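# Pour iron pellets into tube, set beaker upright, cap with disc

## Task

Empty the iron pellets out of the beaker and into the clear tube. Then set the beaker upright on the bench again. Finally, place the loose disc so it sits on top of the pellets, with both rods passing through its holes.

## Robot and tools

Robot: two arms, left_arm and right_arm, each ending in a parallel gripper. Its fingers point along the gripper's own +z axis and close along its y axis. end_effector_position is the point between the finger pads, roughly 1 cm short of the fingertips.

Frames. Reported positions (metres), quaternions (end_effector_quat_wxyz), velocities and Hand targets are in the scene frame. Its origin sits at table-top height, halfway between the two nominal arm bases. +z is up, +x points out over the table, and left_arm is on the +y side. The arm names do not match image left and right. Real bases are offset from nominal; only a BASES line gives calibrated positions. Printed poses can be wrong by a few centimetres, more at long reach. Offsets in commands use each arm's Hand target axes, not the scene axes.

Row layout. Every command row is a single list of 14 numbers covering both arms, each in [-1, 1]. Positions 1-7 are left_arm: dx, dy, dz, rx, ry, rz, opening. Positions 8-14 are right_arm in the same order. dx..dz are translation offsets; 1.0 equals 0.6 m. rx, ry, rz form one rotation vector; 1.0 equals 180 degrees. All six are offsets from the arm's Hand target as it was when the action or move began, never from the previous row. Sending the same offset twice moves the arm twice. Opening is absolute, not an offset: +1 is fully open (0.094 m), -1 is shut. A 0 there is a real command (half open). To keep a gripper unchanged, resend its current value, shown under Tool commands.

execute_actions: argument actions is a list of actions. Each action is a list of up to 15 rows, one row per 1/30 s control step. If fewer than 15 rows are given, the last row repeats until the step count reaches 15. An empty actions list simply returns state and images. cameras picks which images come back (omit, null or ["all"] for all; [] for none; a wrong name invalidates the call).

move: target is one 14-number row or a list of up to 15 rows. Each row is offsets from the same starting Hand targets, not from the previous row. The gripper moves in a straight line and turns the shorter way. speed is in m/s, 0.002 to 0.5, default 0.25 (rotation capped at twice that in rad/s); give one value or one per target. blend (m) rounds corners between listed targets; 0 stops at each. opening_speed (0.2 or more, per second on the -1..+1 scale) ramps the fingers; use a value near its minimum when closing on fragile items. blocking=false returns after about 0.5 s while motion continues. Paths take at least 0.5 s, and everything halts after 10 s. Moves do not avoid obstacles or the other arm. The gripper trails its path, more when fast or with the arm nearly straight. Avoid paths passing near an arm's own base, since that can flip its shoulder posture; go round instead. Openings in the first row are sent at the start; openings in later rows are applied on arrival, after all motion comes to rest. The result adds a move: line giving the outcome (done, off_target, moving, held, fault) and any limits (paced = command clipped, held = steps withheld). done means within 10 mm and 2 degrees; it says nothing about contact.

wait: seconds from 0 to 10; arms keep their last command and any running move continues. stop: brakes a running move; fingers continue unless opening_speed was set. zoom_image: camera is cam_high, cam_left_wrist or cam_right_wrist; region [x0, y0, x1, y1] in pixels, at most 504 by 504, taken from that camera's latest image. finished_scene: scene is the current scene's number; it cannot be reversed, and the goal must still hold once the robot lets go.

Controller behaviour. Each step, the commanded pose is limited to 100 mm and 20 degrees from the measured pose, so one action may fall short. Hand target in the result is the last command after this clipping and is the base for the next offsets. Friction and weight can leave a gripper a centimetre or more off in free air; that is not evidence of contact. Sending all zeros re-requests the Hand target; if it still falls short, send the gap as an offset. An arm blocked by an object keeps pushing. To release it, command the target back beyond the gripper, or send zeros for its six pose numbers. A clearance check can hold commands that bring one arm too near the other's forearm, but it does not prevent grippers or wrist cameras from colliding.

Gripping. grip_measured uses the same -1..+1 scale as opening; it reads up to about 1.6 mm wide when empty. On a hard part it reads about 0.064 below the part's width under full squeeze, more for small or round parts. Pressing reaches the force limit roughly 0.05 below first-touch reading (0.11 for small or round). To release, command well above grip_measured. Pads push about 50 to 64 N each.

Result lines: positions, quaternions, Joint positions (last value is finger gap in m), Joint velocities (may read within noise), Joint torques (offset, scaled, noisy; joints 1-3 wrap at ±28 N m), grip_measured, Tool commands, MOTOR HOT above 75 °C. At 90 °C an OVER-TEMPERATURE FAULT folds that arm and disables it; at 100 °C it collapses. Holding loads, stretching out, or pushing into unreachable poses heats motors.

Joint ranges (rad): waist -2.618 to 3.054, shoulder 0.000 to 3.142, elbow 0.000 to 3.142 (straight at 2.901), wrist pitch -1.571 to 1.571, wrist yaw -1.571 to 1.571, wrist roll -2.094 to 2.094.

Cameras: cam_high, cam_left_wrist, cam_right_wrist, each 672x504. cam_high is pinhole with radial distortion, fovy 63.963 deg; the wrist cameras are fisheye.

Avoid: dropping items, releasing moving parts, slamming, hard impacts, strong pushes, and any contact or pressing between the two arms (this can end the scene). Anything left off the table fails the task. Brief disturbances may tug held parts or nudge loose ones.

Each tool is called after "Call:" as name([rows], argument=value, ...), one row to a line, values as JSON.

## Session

Call:
execute_actions(actions=[])

Call:
zoom_image(camera="cam_high", region=[140, 100, 490, 500])

Scene clock: 0.00 s.
left_arm: end_effector_position=(+0.4260, +0.3074, +0.1358) grip_measured=+1.000 end_effector_quat_wxyz=(+0.659, -0.063, +0.749, +0.029) | right_arm: end_effector_position=(+0.3694, -0.3503, +0.1808) grip_measured=+1.000 end_effector_quat_wxyz=(+0.690, +0.071, +0.720, +0.012)
Joint positions: left_arm=[-0.008 1.556 0.261 1.162 -0.152 -0.06 0.094] | right_arm=[-0.118 1.526 0.189 1.29 -0.025 0.115 0.094]
Joint velocities: within noise
Joint torques (N m): no reading
Heat: left arm: 23 °C; right arm: 27 °C.
Hand target: left_arm +0.4281, +0.3078, +0.1431; +0.666, -0.067, +0.742, +0.028 | right_arm +0.3714, -0.3499, +0.1900; +0.700, +0.066, +0.711, +0.012
Tool commands: left_gripper/opening=+1.0 right_gripper/opening=+1.0

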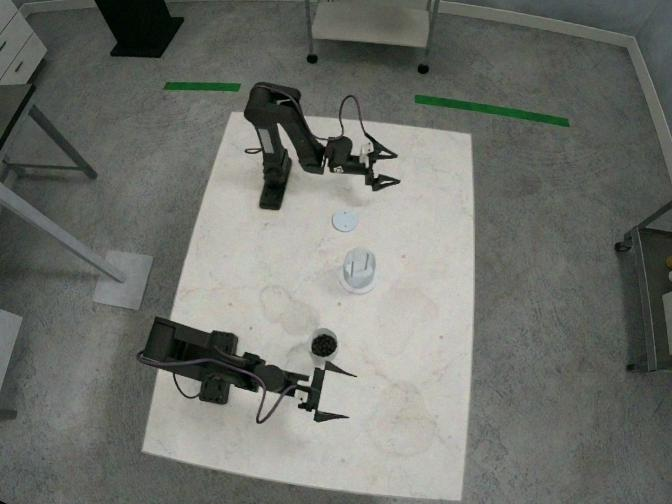

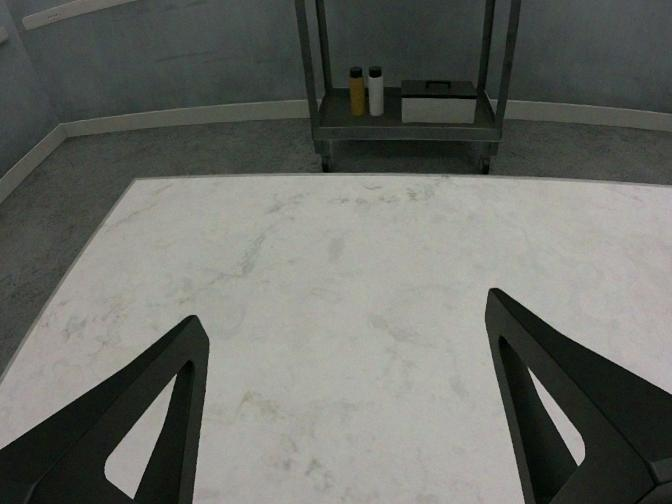

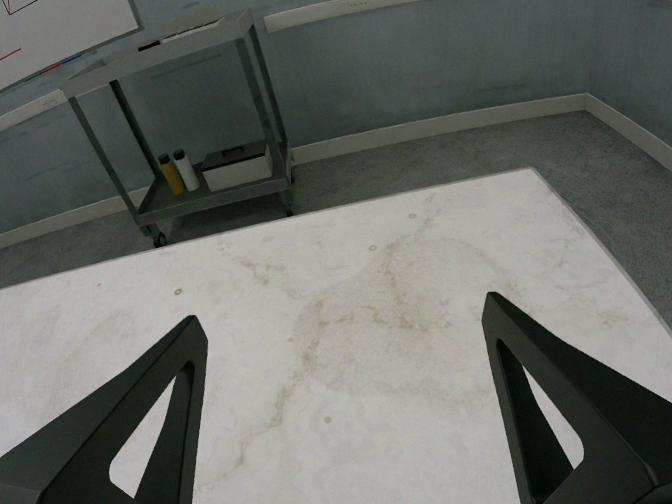

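Scaled by 1.260.

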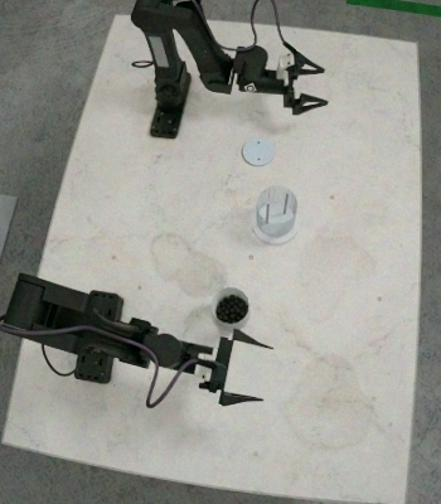

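Call:
zoom_image(camera="cam_high", region=[300, 200, 400, 300])

Call:
zoom_image(camera="cam_high", region=[270, 300, 390, 400])

Scaled by 5.040.

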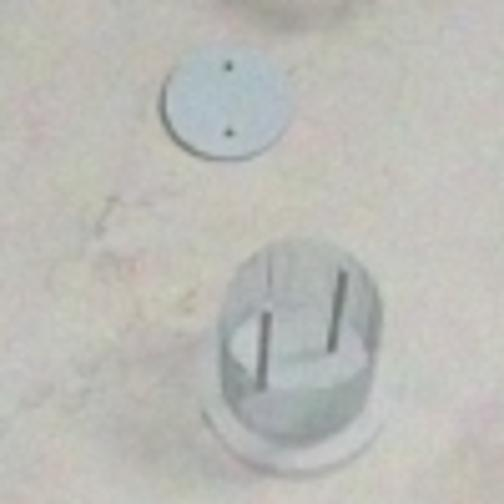

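Scaled by 4.200.

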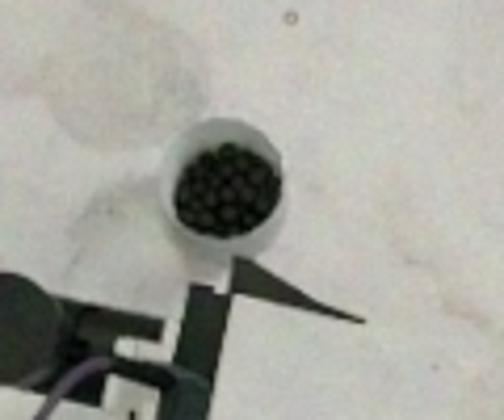

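Call:
move([
  [-0.206,-0.3428,-0.2163,0.2018,0.0302,0.0483,1.0,-0.0407,-0.151,-0.0544,0.0985,-0.0109,0.002,1.0],
  [-0.0965,-0.6762,-0.4538,0.4037,0.0605,0.0967,1.0,-0.0813,-0.302,-0.1087,0.197,-0.0217,0.0039,1.0],
  [0.102,-0.6667,-0.4318,0.4037,0.0605,0.0967,1.0,-0.0813,-0.302,-0.1087,0.197,-0.0217,0.0039,1.0],
], speed=[0.3,0.3,0.2], blend=0.04)

Scene clock: 35.47 s.
left_arm: end_effector_position=(+0.2217, -0.1208, +0.1262) grip_measured=+1.000 end_effector_quat_wxyz=(+0.488, +0.438, +0.684, -0.321) | right_arm: end_effector_position=(+0.2909, -0.5247, +0.2068) grip_measured=+1.000 end_effector_quat_wxyz=(+0.664, +0.279, +0.666, -0.196)
Joint positions: left_arm=[-1.143 1.637 0.592 0.72 -0.008 -0.014 0.094] | right_arm=[-0.574 1.275 0.191 1.042 0.123 0.115 0.094]
Joint velocities: within noise
Joint torques (N m): left_arm=[-0.5 -5.41 5.64 2.35 0.11 0.03] | right_arm=[-0.53 -4.74 6.65 1.43 0.05 0.06]
Heat: left arm: 27 °C; right arm: 28 °C.
Hand target: left_arm +0.2207, -0.1255, +0.1300; +0.497, +0.442, +0.671, -0.327 | right_arm +0.2928, -0.5299, +0.2200; +0.670, +0.281, +0.656, -0.203
Off the commanded pose: left_arm 0.006 m, 2 deg | right_arm 0.014 m, 2 deg.
move: off_target (right_arm)

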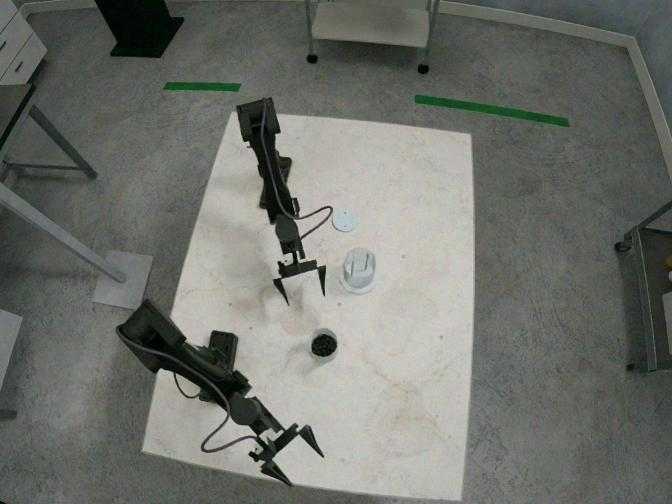

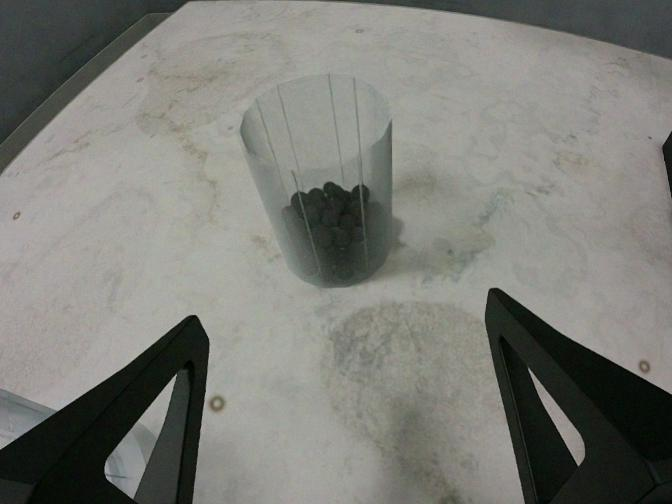

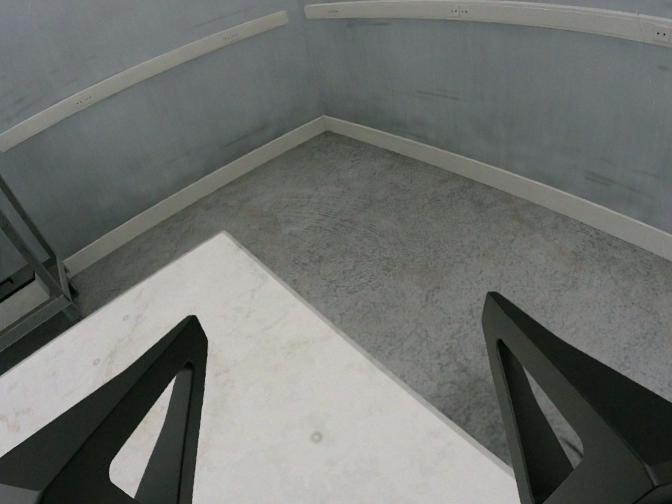

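Call:
move(target=[0.0435,0.0182,0.093,-0.0053,-0.0111,-0.0016,1.0,0,0,0,0,0,0,1.0], speed=0.15, cameras=["cam_left_wrist"])

Scene clock: 39.93 s.
left_arm: end_effector_position=(+0.2454, -0.1553, +0.0820) grip_measured=+1.000 end_effector_quat_wxyz=(+0.497, +0.430, +0.681, -0.323) | right_arm: end_effector_position=(+0.2909, -0.5247, +0.2068) grip_measured=+1.000 end_effector_quat_wxyz=(+0.664, +0.279, +0.666, -0.196)
Joint positions: left_arm=[-1.125 1.948 0.7 0.947 -0.001 -0.013 0.094] | right_arm=[-0.574 1.275 0.191 1.042 0.123 0.115 0.094]
Joint velocities: within noise
Joint torques (N m): left_arm=[0.68 -6.89 6.68 2.36 0.07 0.08] | right_arm=[-0.54 -4.72 6.6 1.42 0.07 0.05]
Heat: left arm: 28 °C; right arm: 28 °C.
Hand target: left_arm +0.2488, -0.1632, +0.0888; +0.511, +0.431, +0.666, -0.331 | right_arm +0.2928, -0.5299, +0.2200; +0.670, +0.281, +0.656, -0.203
Off the commanded pose: left_arm 0.011 m, 2 deg | right_arm 0.014 m, 2 deg.
move: off_target (left_arm, right_arm)
Images, in order (width x height): cam_left_wrist 672x504.

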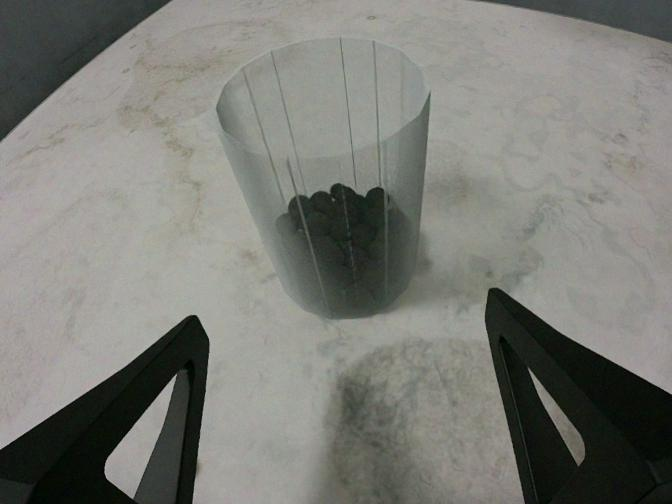

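Call:
move(target=[0.0013,0.0038,0.1413,0,0,0,1.0,0,0,0,0,0,0,1.0], speed=0.12, cameras=["cam_left_wrist","cam_high"])

Scene clock: 43.57 s.
left_arm: end_effector_position=(+0.2804, -0.2338, +0.0803) grip_measured=+1.000 end_effector_quat_wxyz=(+0.522, +0.419, +0.660, -0.341) | right_arm: end_effector_position=(+0.2909, -0.5247, +0.2068) grip_measured=+1.000 end_effector_quat_wxyz=(+0.664, +0.279, +0.666, -0.196)
Joint positions: left_arm=[-1.125 2.214 1.062 0.928 0.003 -0.011 0.094] | right_arm=[-0.574 1.275 0.191 1.042 0.123 0.115 0.094]
Joint velocities: within noise
Joint torques (N m): left_arm=[0.94 -9.13 7.3 1.74 0.12 0.06] | right_arm=[-0.62 -4.74 6.71 1.43 0.06 0.04]
Heat: left arm: 28 °C; right arm: 28 °C.
Hand target: left_arm +0.2844, -0.2367, +0.0660; +0.511, +0.431, +0.666, -0.331 | right_arm +0.2928, -0.5299, +0.2200; +0.670, +0.281, +0.656, -0.203
Off the commanded pose: left_arm 0.015 m, 2 deg | right_arm 0.014 m, 2 deg.
move: off_target (left_arm, right_arm)
Images, in order (width x height): cam_high 672x504, cam_left_wrist 672x504.

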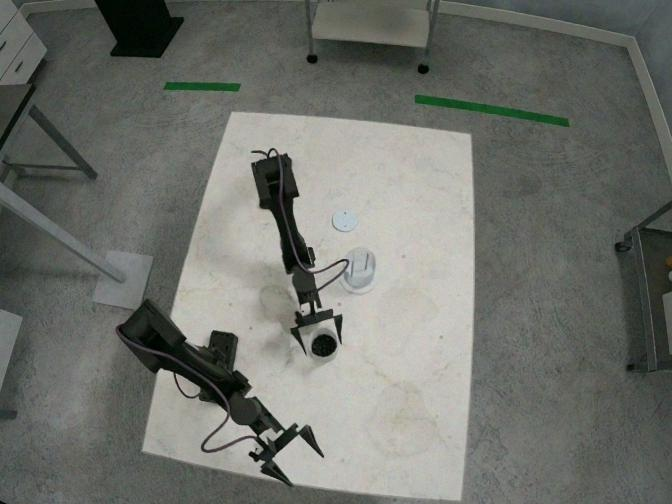

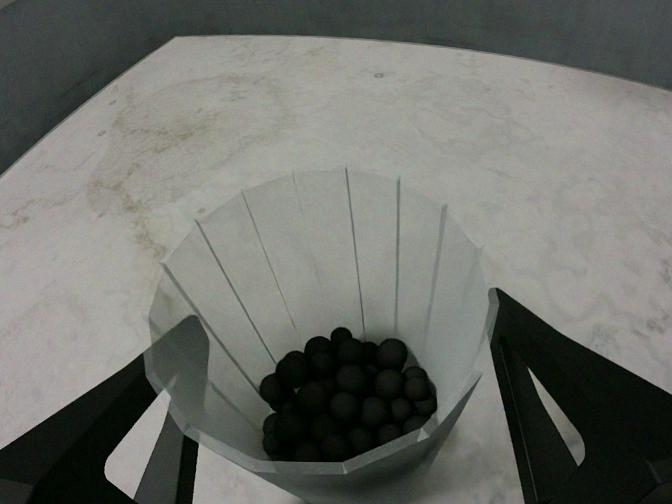

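Call:
move(target=[0.0282,0.0033,-0.0018,0,0,0,1.0,0,0,0,0,0,0,1.0], speed=0.1, cameras=["cam_left_wrist"])

Scene clock: 45.93 s.
left_arm: end_effector_position=(+0.2787, -0.2319, +0.0565) grip_measured=+1.000 end_effector_quat_wxyz=(+0.507, +0.428, +0.670, -0.333) | right_arm: end_effector_position=(+0.2909, -0.5247, +0.2068) grip_measured=+1.000 end_effector_quat_wxyz=(+0.664, +0.279, +0.666, -0.196)
Joint positions: left_arm=[-1.125 2.257 1.062 0.928 0.008 -0.011 0.094] | right_arm=[-0.574 1.275 0.191 1.042 0.123 0.115 0.094]
Joint velocities: within noise
Joint torques (N m): left_arm=[0.75 -9.28 5.31 2.26 0.07 0.1] | right_arm=[-0.64 -4.75 6.72 1.44 0.04 0.05]
Heat: left arm: 28 °C; right arm: 28 °C.
Hand target: left_arm +0.2840, -0.2310, +0.0500; +0.511, +0.431, +0.666, -0.331 | right_arm +0.2928, -0.5299, +0.2200; +0.670, +0.281, +0.656, -0.203
Off the commanded pose: left_arm 0.008 m, 1 deg | right_arm 0.014 m, 2 deg.
move: off_target (right_arm)
Images, in order (width x height): cam_left_wrist 672x504.

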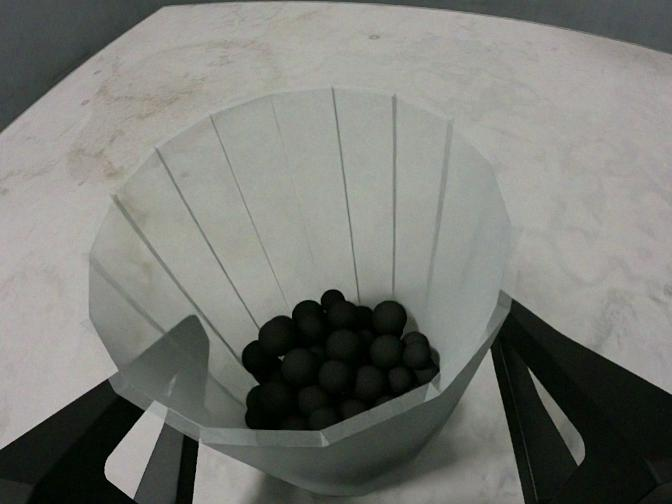

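Call:
move(target=[0,0,0,0,0,0,0.45,0,0,0,0,0,0,1.0], opening_speed=0.35, cameras=["cam_left_wrist"])

Scene clock: 49.37 s.
left_arm: end_effector_position=(+0.2824, -0.2302, +0.0565) grip_measured=+0.669 end_effector_quat_wxyz=(+0.509, +0.427, +0.671, -0.330) | right_arm: end_effector_position=(+0.2909, -0.5247, +0.2068) grip_measured=+1.000 end_effector_quat_wxyz=(+0.664, +0.279, +0.666, -0.196)
Joint positions: left_arm=[-1.117 2.257 1.062 0.928 0.009 -0.006 0.078] | right_arm=[-0.574 1.275 0.191 1.042 0.123 0.115 0.094]
Joint velocities: within noise
Joint torques (N m): left_arm=[0.69 -9.59 4.96 2.22 0.07 0.08] | right_arm=[-0.53 -4.78 6.68 1.44 0.05 0.07]
Heat: left arm: 28 °C; right arm: 28 °C.
Hand target: left_arm +0.2840, -0.2310, +0.0500; +0.511, +0.431, +0.666, -0.331 | right_arm +0.2928, -0.5299, +0.2200; +0.670, +0.281, +0.656, -0.203
Off the commanded pose: left_arm 0.007 m, 1 deg | right_arm 0.014 m, 2 deg.
move: off_target (right_arm)
Images, in order (width x height): cam_left_wrist 672x504.

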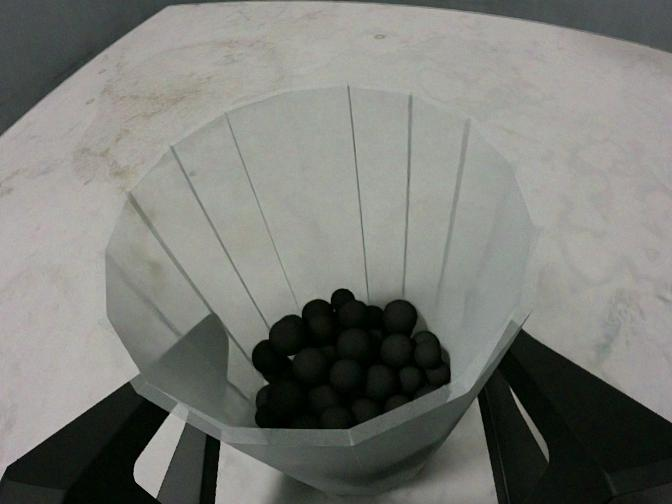

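Call:
move([
  [-0.161,0,-0.0431,0,0,0,0.45,0,0,0,0,0,0,1.0],
  [-0.2463,0.166,-0.2725,-0.1926,-0.1393,-0.278,0.45,0,0,0,0,0,0,1.0],
], speed=[0.15,0.25], blend=0.03, cameras=["cam_left_wrist","cam_high"])

Call:
zoom_image(camera="cam_high", region=[260, 200, 420, 360])

Scene clock: 58.90 s.
left_arm: end_effector_position=(+0.3295, -0.0815, +0.1986) grip_measured=+0.669 end_effector_quat_wxyz=(+0.545, -0.105, +0.753, -0.353) | right_arm: end_effector_position=(+0.2909, -0.5247, +0.2068) grip_measured=+1.000 end_effector_quat_wxyz=(+0.664, +0.279, +0.666, -0.196)
Joint positions: left_arm=[-1.145 1.677 0.822 0.647 -0.713 -0.85 0.078] | right_arm=[-0.574 1.275 0.191 1.042 0.123 0.115 0.094]
Joint velocities: within noise
Joint torques (N m): left_arm=[-0.88 -13.05 7.51 1.95 -0.24 -0.1] | right_arm=[-0.57 -4.68 6.78 1.44 0.09 0.04]
Heat: left arm: 28 °C; right arm: 28 °C.
Hand target: left_arm +0.3257, -0.0810, +0.2350; +0.554, -0.128, +0.726, -0.387 | right_arm +0.2928, -0.5299, +0.2200; +0.670, +0.281, +0.656, -0.203
Off the commanded pose: left_arm 0.037 m, 6 deg | right_arm 0.014 m, 2 deg.
move: off_target (left_arm, right_arm)
Images, in order (width x height): cam_high 672x504, cam_left_wrist 672x504.

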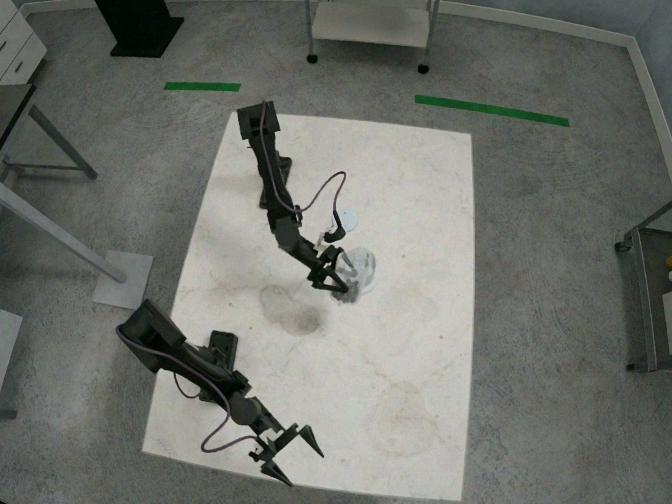

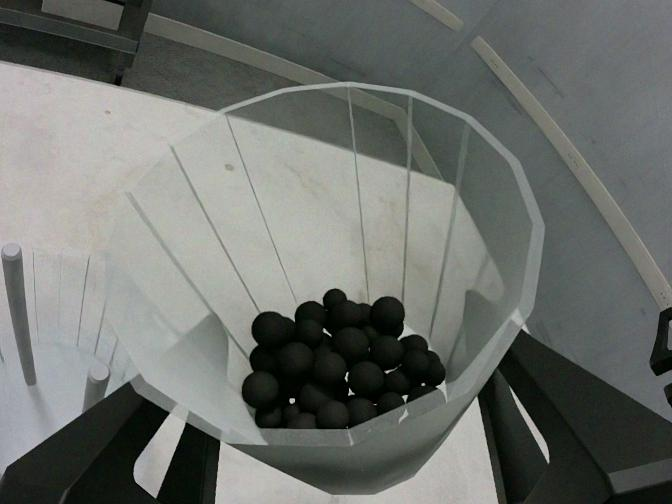

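Scaled by 3.150.

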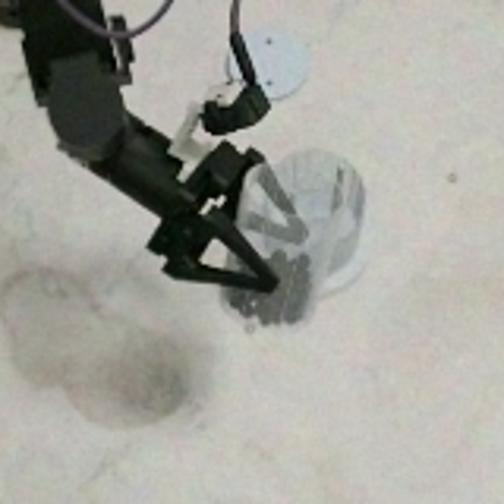

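Call:
move([
  [0.024,0.0215,0.0258,0.0363,-0.0259,-0.1054,0.45,0,0,0,0,0,0,1.0],
  [0.0053,0.0128,0.019,0.0398,-0.0212,-0.1886,0.45,0,0,0,0,0,0,1.0],
], speed=0.13, blend=0.01, cameras=["cam_left_wrist","cam_high"])

Call:
zoom_image(camera="cam_high", region=[290, 220, 410, 320])

Scene clock: 68.17 s.
left_arm: end_effector_position=(+0.3320, -0.0878, +0.1962) grip_measured=+0.669 end_effector_quat_wxyz=(+0.448, -0.294, +0.656, -0.532) | right_arm: end_effector_position=(+0.2909, -0.5247, +0.2068) grip_measured=+1.000 end_effector_quat_wxyz=(+0.664, +0.279, +0.666, -0.196)
Joint positions: left_arm=[-1.145 1.786 0.77 0.972 -0.712 -1.321 0.078] | right_arm=[-0.574 1.275 0.191 1.042 0.123 0.115 0.094]
Joint velocities: within noise
Joint torques (N m): left_arm=[1.06 -10.89 5.5 2.58 0.06 -0.1] | right_arm=[-0.58 -4.74 6.72 1.43 0.09 0.06]
Heat: left arm: 29 °C; right arm: 28 °C.
Hand target: left_arm +0.3368, -0.0826, +0.2264; +0.447, -0.313, +0.613, -0.571 | right_arm +0.2928, -0.5299, +0.2200; +0.670, +0.281, +0.656, -0.203
Off the commanded pose: left_arm 0.031 m, 7 deg | right_arm 0.014 m, 2 deg.
move: off_target (left_arm, right_arm)
Images, in order (width x height): cam_high 672x504, cam_left_wrist 672x504.

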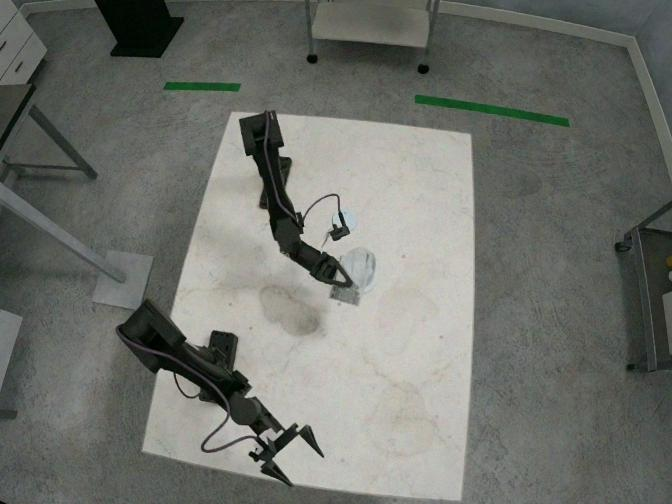

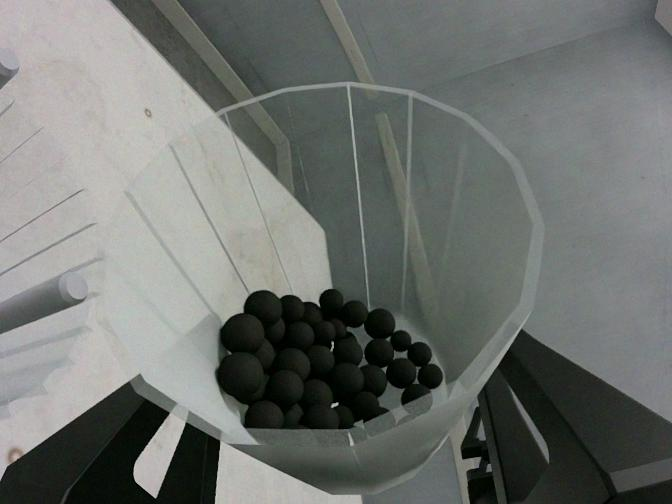

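Scaled by 4.200.

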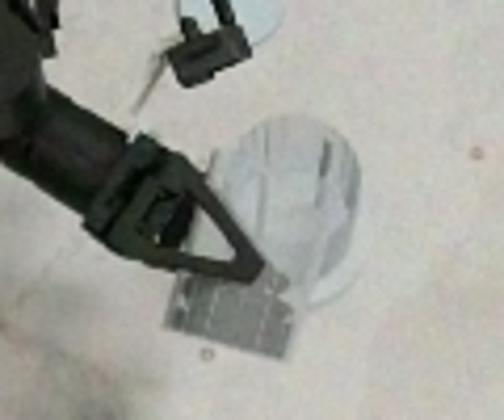

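Call:
move([
  [-0.0123,0.0105,0.0115,0,0,-0.0611,0.45,0,0,0,0,0,0,1.0],
  [-0.022,0.0148,0.0082,0,0,-0.1167,0.45,0,0,0,0,0,0,1.0],
], speed=0.12, blend=0.01, cameras=["cam_left_wrist","cam_high"])

Call:
zoom_image(camera="cam_high", region=[290, 220, 410, 320])

Scene clock: 73.83 s.
left_arm: end_effector_position=(+0.3474, -0.0733, +0.1940) grip_measured=+0.669 end_effector_quat_wxyz=(+0.341, -0.418, +0.580, -0.610) | right_arm: end_effector_position=(+0.2909, -0.5247, +0.2068) grip_measured=+1.000 end_effector_quat_wxyz=(+0.664, +0.279, +0.666, -0.196)
Joint positions: left_arm=[-1.088 1.786 0.741 1.017 -0.667 -1.703 0.078] | right_arm=[-0.574 1.275 0.191 1.042 0.123 0.115 0.094]
Joint velocities: within noise
Joint torques (N m): left_arm=[0.64 -10.63 5.55 2.5 0.08 -0.05] | right_arm=[-0.59 -4.79 6.69 1.43 0.06 0.05]
Heat: left arm: 30 °C; right arm: 28 °C.
Hand target: left_arm +0.3477, -0.0715, +0.2205; +0.335, -0.419, +0.546, -0.643 | right_arm +0.2928, -0.5299, +0.2200; +0.670, +0.281, +0.656, -0.203
Off the commanded pose: left_arm 0.027 m, 5 deg | right_arm 0.014 m, 2 deg.
move: off_target (left_arm, right_arm)
Images, in order (width x height): cam_high 672x504, cam_left_wrist 672x504.

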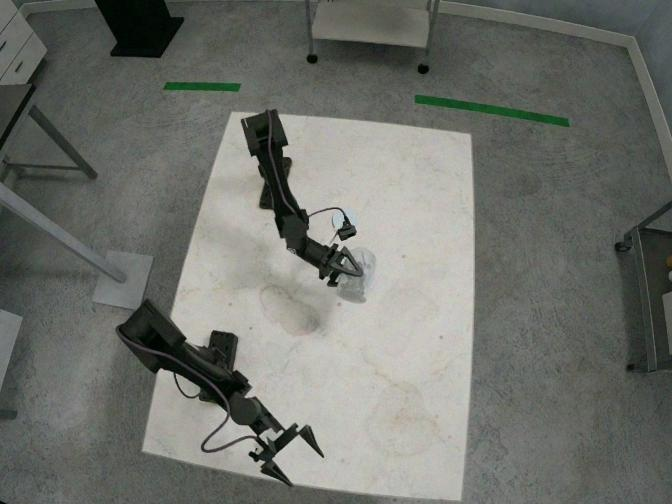

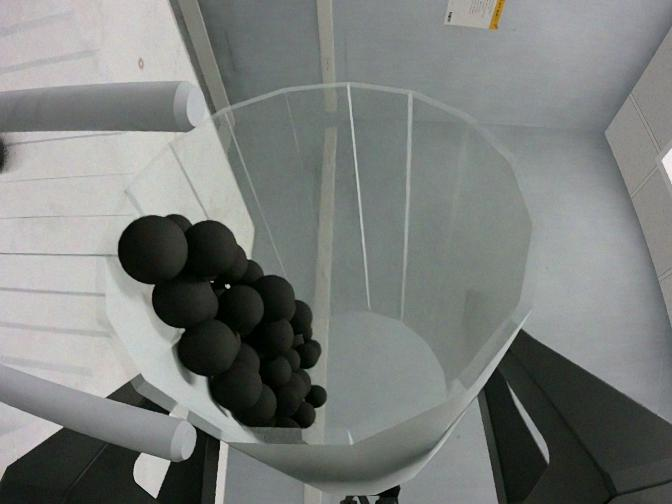

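Scaled by 4.200.

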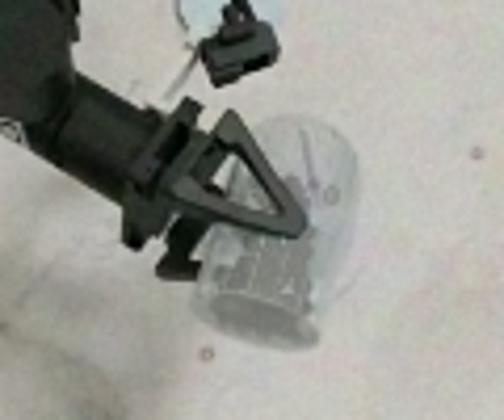

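Call:
move(target=[-0.0182,-0.0027,-0.0062,0,0,-0.0944,0.45,0,0,0,0,0,0,1.0], speed=0.11, cameras=["cam_left_wrist","cam_high"])

Call:
zoom_image(camera="cam_high", region=[290, 220, 410, 320])

Scene clock: 78.20 s.
left_arm: end_effector_position=(+0.3520, -0.0628, +0.1966) grip_measured=+0.669 end_effector_quat_wxyz=(-0.248, +0.501, -0.501, +0.661) | right_arm: end_effector_position=(+0.2909, -0.5247, +0.2068) grip_measured=+1.000 end_effector_quat_wxyz=(+0.664, +0.279, +0.666, -0.196)
Joint positions: left_arm=[-1.065 1.775 0.712 1.059 -0.655 -1.999 0.078] | right_arm=[-0.574 1.275 0.191 1.042 0.123 0.115 0.094]
Joint velocities: within noise
Joint torques (N m): left_arm=[0.34 -12.03 4.71 2.18 0.12 -0.07] | right_arm=[-0.64 -4.78 6.8 1.44 0.09 0.07]
Heat: left arm: 30 °C; right arm: 28 °C.
Hand target: left_arm +0.3490, -0.0600, +0.2200; -0.237, +0.495, -0.478, +0.686 | right_arm +0.2928, -0.5299, +0.2200; +0.670, +0.281, +0.656, -0.203
Off the commanded pose: left_arm 0.024 m, 4 deg | right_arm 0.014 m, 2 deg.
move: off_target (left_arm, right_arm)
Images, in order (width x height): cam_high 672x504, cam_left_wrist 672x504.

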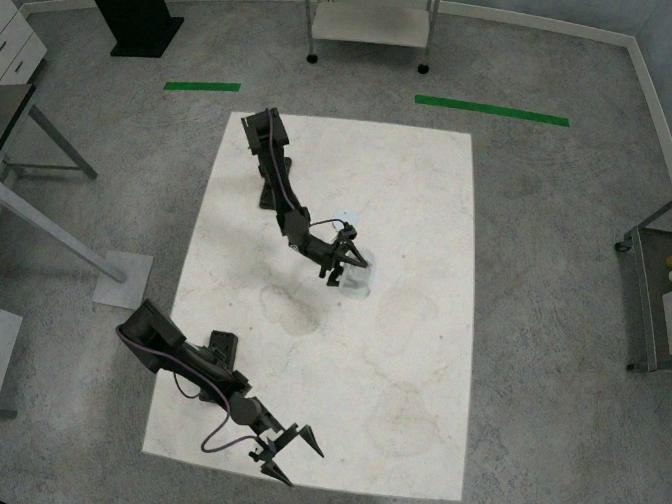

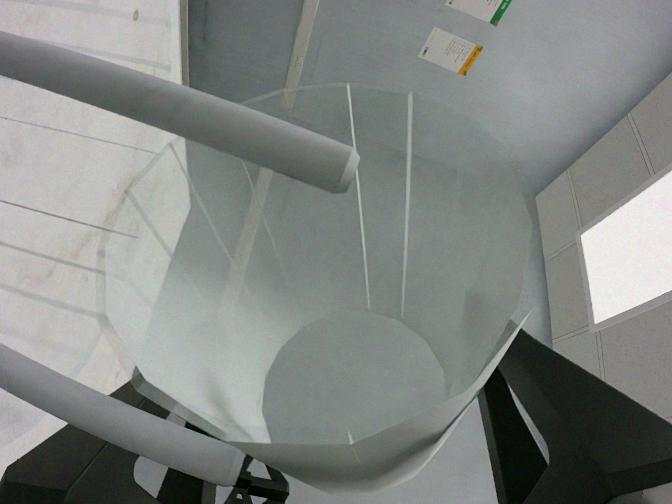

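Scaled by 4.200.

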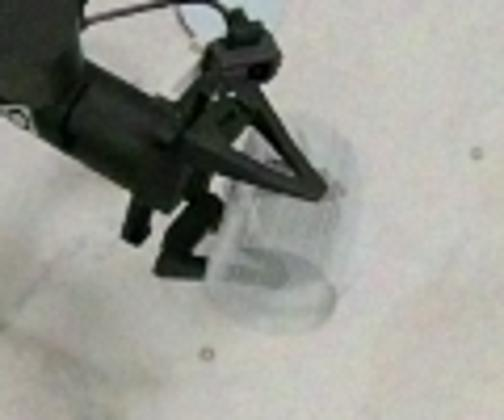

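Call:
move([
  [0.0317,-0.0623,0.0037,0,0,0,0.45,0,0,0,0,0,0,1.0],
  [0.1288,0.002,0.031,0.0196,0.0859,0.1561,0.45,0.0334,0.1416,-0.0479,-0.1346,0.0123,-0.0146,1.0],
  [0.1532,0.2418,-0.2407,0.0784,0.3435,0.6244,0.45,0.0668,0.2832,-0.0957,-0.2691,0.0246,-0.0291,1.0],
], speed=[0.12,0.2,0.3], blend=0.02)

Call:
zoom_image(camera="cam_high", region=[250, 200, 410, 360])

Scene clock: 92.37 s.
left_arm: end_effector_position=(+0.1602, -0.1329, +0.1083) grip_measured=+0.668 end_effector_quat_wxyz=(+0.470, +0.483, +0.641, -0.368) | right_arm: end_effector_position=(+0.3525, -0.3629, +0.1820) grip_measured=+1.000 end_effector_quat_wxyz=(+0.670, -0.017, +0.739, +0.072)
Joint positions: left_arm=[-1.272 1.701 0.508 0.901 0.02 -0.013 0.078] | right_arm=[-0.39 1.41 0.2 1.105 -0.504 0.033 0.094]
Joint velocities: within noise
Joint torques (N m): left_arm=[-0.47 -10.58 5.72 1.82 -0.01 0.07] | right_arm=[0.64 -2.85 6.02 1.99 -0.13 -0.1]
Heat: left arm: 30 °C; right arm: 28 °C.
Hand target: left_arm +0.1601, -0.1351, +0.1250; +0.483, +0.483, +0.630, -0.370 | right_arm +0.3601, -0.3600, +0.1998; +0.692, -0.041, +0.718, +0.065
Off the commanded pose: left_arm 0.017 m, 2 deg | right_arm 0.020 m, 4 deg.
move: off_target (left_arm, right_arm)

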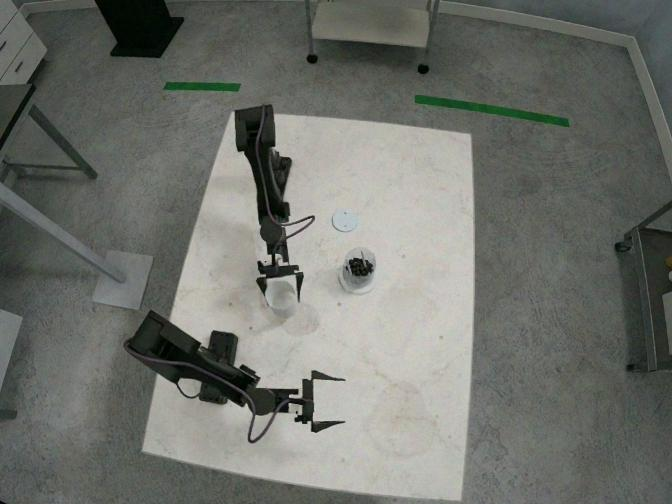

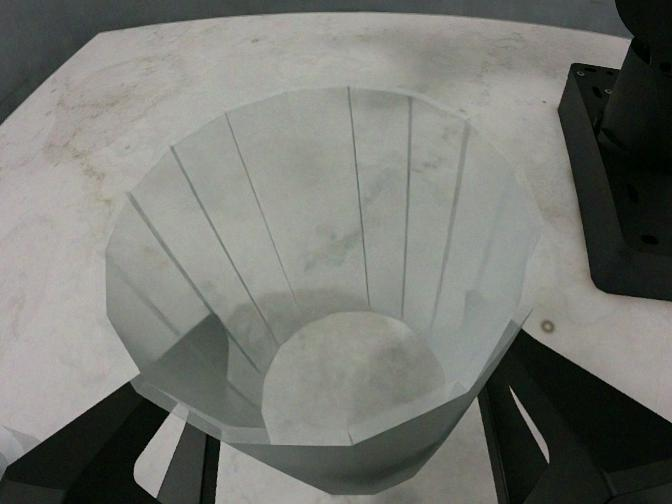

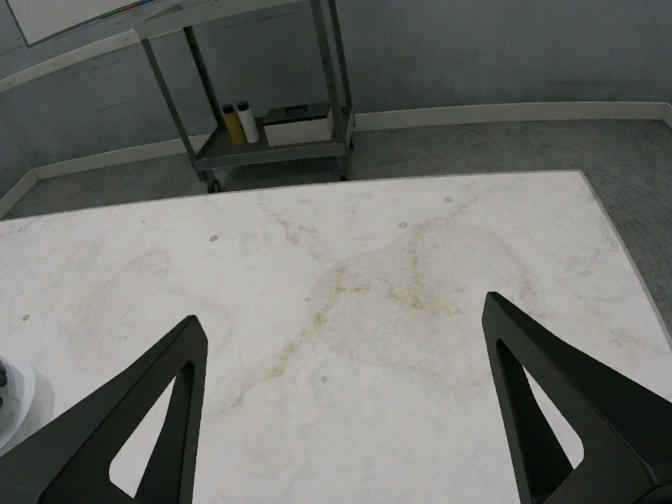

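Scaled by 3.150.

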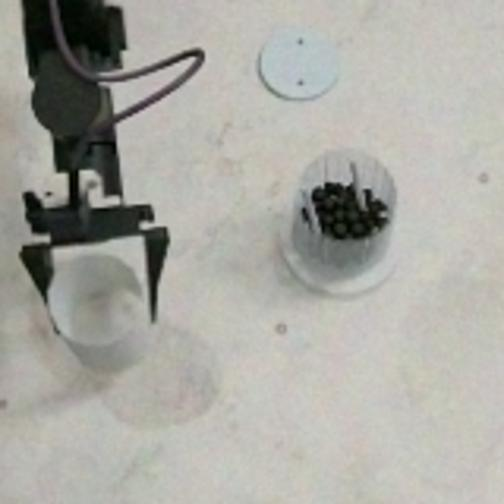

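Call:
move(target=[0.0757,0,0.0203,0,-0.0078,0.0031,0.45,0,0,0,0,0,0,1.0], speed=0.08, cameras=["cam_left_wrist"])

Scene clock: 94.83 s.
left_arm: end_effector_position=(+0.1601, -0.1318, +0.0724) grip_measured=+0.668 end_effector_quat_wxyz=(+0.477, +0.483, +0.635, -0.368) | right_arm: end_effector_position=(+0.3525, -0.3629, +0.1823) grip_measured=+1.000 end_effector_quat_wxyz=(+0.671, -0.017, +0.738, +0.072)
Joint positions: left_arm=[-1.272 1.893 0.466 1.15 0.019 -0.002 0.078] | right_arm=[-0.39 1.41 0.2 1.106 -0.504 0.033 0.094]
Joint velocities: within noise
Joint torques (N m): left_arm=[-0.72 -5.71 3.96 2.52 -0.05 0.06] | right_arm=[0.72 -2.96 6.05 1.99 -0.13 -0.15]
Heat: left arm: 30 °C; right arm: 28 °C.
Hand target: left_arm +0.1601, -0.1351, +0.0779; +0.493, +0.481, +0.621, -0.374 | right_arm +0.3601, -0.3600, +0.1998; +0.692, -0.041, +0.718, +0.065
Off the commanded pose: left_arm 0.006 m, 2 deg | right_arm 0.019 m, 4 deg.
move: off_target (right_arm)
Images, in order (width x height): cam_left_wrist 672x504.

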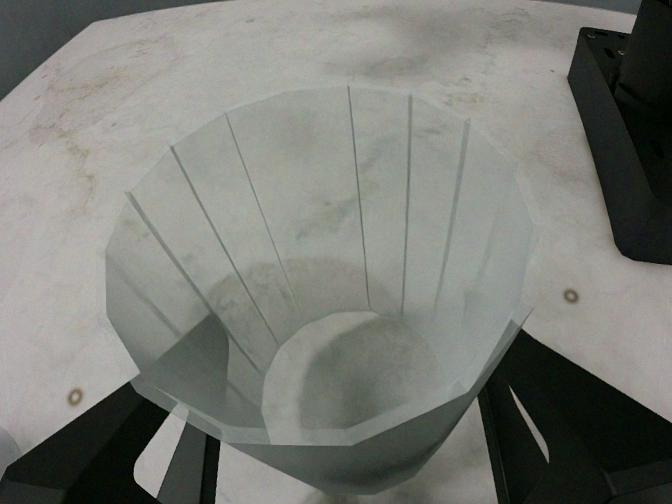

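Call:
move(target=[0.0259,-0.0003,0.0062,0,0,0,0.45,0,0,0,0,0,0,1.0], speed=0.05, cameras=["cam_left_wrist"])

Scene clock: 96.57 s.
left_arm: end_effector_position=(+0.1603, -0.1325, +0.0562) grip_measured=+0.668 end_effector_quat_wxyz=(+0.477, +0.483, +0.635, -0.368) | right_arm: end_effector_position=(+0.3525, -0.3629, +0.1823) grip_measured=+1.000 end_effector_quat_wxyz=(+0.671, -0.017, +0.738, +0.072)
Joint positions: left_arm=[-1.272 1.983 0.466 1.24 0.019 -0.002 0.078] | right_arm=[-0.39 1.41 0.2 1.106 -0.504 0.033 0.094]
Joint velocities: within noise
Joint torques (N m): left_arm=[-0.4 -5.98 3.34 2.49 -0.06 0.08] | right_arm=[0.59 -3.06 6.08 2 -0.11 -0.14]
Heat: left arm: 31 °C; right arm: 28 °C.
Hand target: left_arm +0.1600, -0.1350, +0.0620; +0.493, +0.481, +0.621, -0.374 | right_arm +0.3601, -0.3600, +0.1998; +0.692, -0.041, +0.718, +0.065
Off the commanded pose: left_arm 0.006 m, 2 deg | right_arm 0.019 m, 4 deg.
move: off_target (right_arm)
Images, in order (width x height): cam_left_wrist 672x504.

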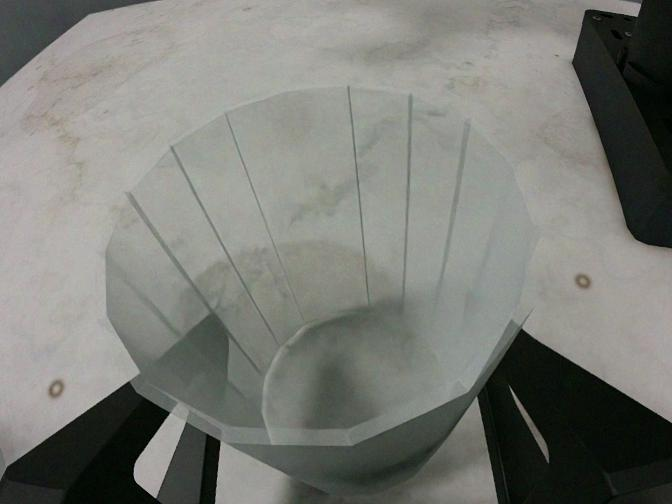

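Call:
move(target=[0.0081,-0.0001,0.002,0,0,0,0.45,0,0,0,0,0,0,1.0], speed=0.05, cameras=["cam_left_wrist"])

Call:
zoom_image(camera="cam_left_wrist", region=[220, 250, 500, 504])

Scene clock: 98.13 s.
left_arm: end_effector_position=(+0.1604, -0.1328, +0.0528) grip_measured=+0.668 end_effector_quat_wxyz=(+0.479, +0.482, +0.633, -0.370) | right_arm: end_effector_position=(+0.3525, -0.3629, +0.1823) grip_measured=+1.000 end_effector_quat_wxyz=(+0.671, -0.017, +0.738, +0.072)
Joint positions: left_arm=[-1.272 2.011 0.466 1.274 0.019 -0.002 0.078] | right_arm=[-0.39 1.41 0.2 1.106 -0.504 0.033 0.094]
Joint velocities: within noise
Joint torques (N m): left_arm=[-0.64 -6.13 3.07 2.49 -0.02 0.09] | right_arm=[0.62 -2.96 6.16 2 -0.11 -0.12]
Heat: left arm: 31 °C; right arm: 28 °C.
Hand target: left_arm +0.1600, -0.1351, +0.0570; +0.493, +0.481, +0.621, -0.374 | right_arm +0.3601, -0.3600, +0.1998; +0.692, -0.041, +0.718, +0.065
Off the commanded pose: left_arm 0.005 m, 2 deg | right_arm 0.019 m, 4 deg.
move: off_target (right_arm)
Images, in order (width x height): cam_left_wrist 672x504.

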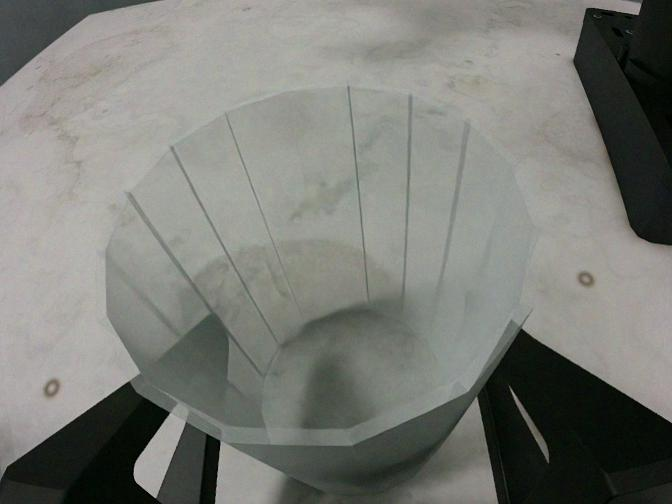

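Scaled by 1.800 from the camera's 672x504 image, which has a finer 960x720 frame.

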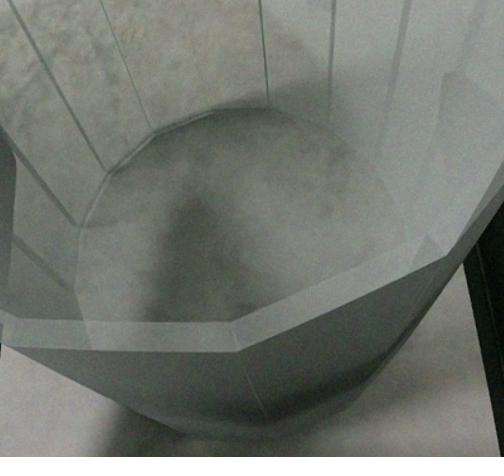

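Call:
move(target=[0.0081,-0.0001,0.002,0,0,0,0.45,0,0,0,0,0,0,1.0], speed=0.05, cameras=["cam_left_wrist"])

Call:
zoom_image(camera="cam_left_wrist", region=[220, 250, 500, 504])

Scene clock: 99.63 s.
left_arm: end_effector_position=(+0.1608, -0.1340, +0.0533) grip_measured=+0.668 end_effector_quat_wxyz=(+0.486, +0.478, +0.628, -0.375) | right_arm: end_effector_position=(+0.3525, -0.3629, +0.1823) grip_measured=+1.000 end_effector_quat_wxyz=(+0.671, -0.017, +0.738, +0.072)
Joint positions: left_arm=[-1.272 2.037 0.466 1.322 0.019 -0.002 0.078] | right_arm=[-0.39 1.41 0.2 1.106 -0.504 0.033 0.094]
Joint velocities: within noise
Joint torques (N m): left_arm=[-0.61 -5.86 3.03 2.29 -0.1 0.1] | right_arm=[0.75 -3 5.93 1.98 -0.1 -0.12]
Heat: left arm: 31 °C; right arm: 28 °C.
Hand target: left_arm +0.1600, -0.1351, +0.0520; +0.493, +0.481, +0.621, -0.374 | right_arm +0.3601, -0.3600, +0.1998; +0.692, -0.041, +0.718, +0.065
Off the commanded pose: left_arm 0.002 m, 1 deg | right_arm 0.019 m, 4 deg.
move: off_target (right_arm)
Images, in order (width x height): cam_left_wrist 672x504.

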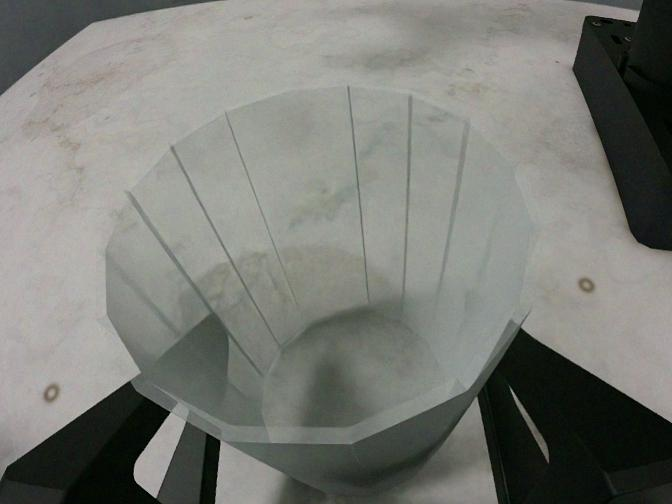

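Scaled by 1.800 from the camera's 672x504 image, which has a finer 960x720 frame.

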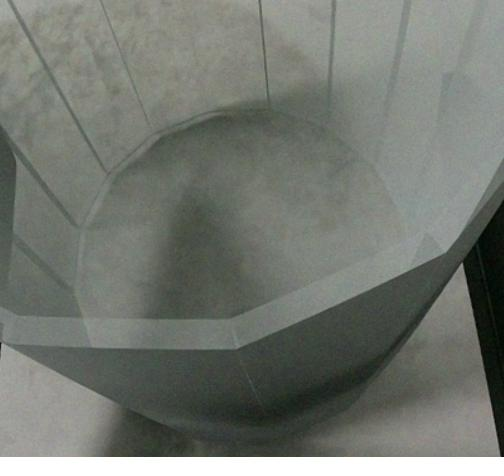

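Call:
move([
  [0,0,0,0,0,0,1.0,0,0,0,0,0,0,1.0],
  [-0.0162,0,-0.204,0,0,0,1.0,0,0,0,0,0,0,1.0],
  [-0.1343,0.3345,-0.4823,-0.2954,0.2838,-0.2771,1.0,0.1045,0.31,-0.0413,-0.2689,0.0244,-0.029,1.0],
], speed=[0.1,0.15,0.3], blend=[0,0.02,0], opening_speed=0.4)

Scene clock: 112.27 s.
left_arm: end_effector_position=(+0.2816, +0.1676, +0.1939) grip_measured=+0.998 end_effector_quat_wxyz=(+0.151, +0.054, +0.987, -0.011) | right_arm: end_effector_position=(+0.3014, -0.1801, +0.1378) grip_measured=+1.000 end_effector_quat_wxyz=(+0.576, -0.337, +0.669, +0.327)
Joint positions: left_arm=[-0.534 1.319 1.287 -1.26 -0.123 -0.424 0.094] | right_arm=[-0.069 1.7 0.22 1.24 -1.026 -0.157 0.094]
Joint velocities: within noise
Joint torques (N m): left_arm=[0.85 -3.3 8.32 0.74 -0.16 -0.13] | right_arm=[0.62 -3.84 4.19 1.67 -0.24 -0.13]
Heat: left arm: 31 °C; right arm: 29 °C.
Hand target: left_arm +0.2851, +0.1697, +0.2002; +0.156, +0.043, +0.987, -0.006 | right_arm +0.3056, -0.1779, +0.1449; +0.589, -0.354, +0.651, +0.321
Off the commanded pose: left_arm 0.008 m, 2 deg | right_arm 0.009 m, 3 deg.
move: off_target (right_arm); limits=paced

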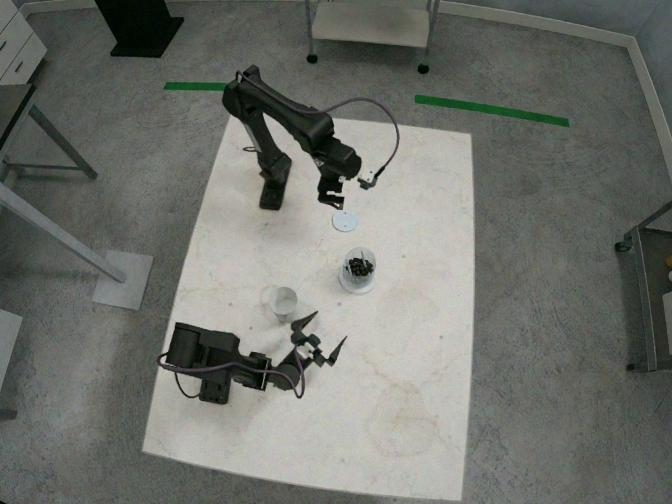

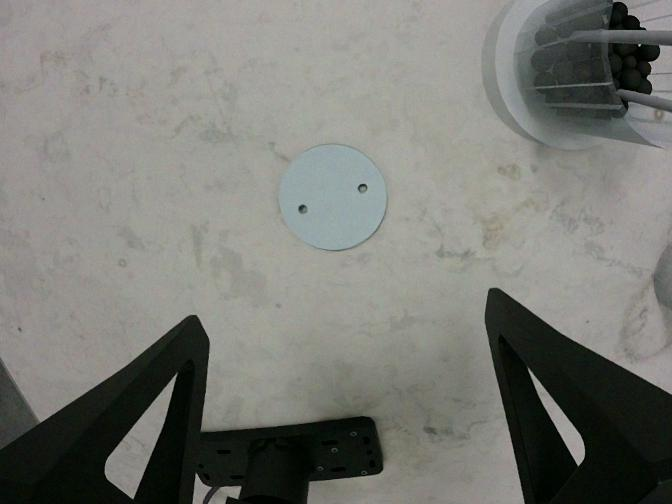

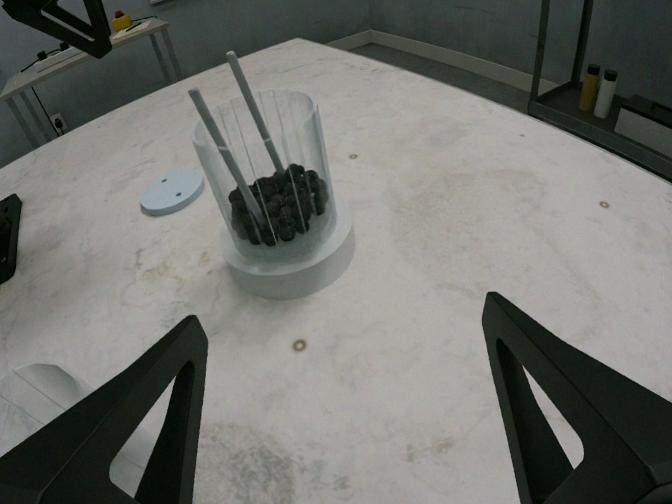

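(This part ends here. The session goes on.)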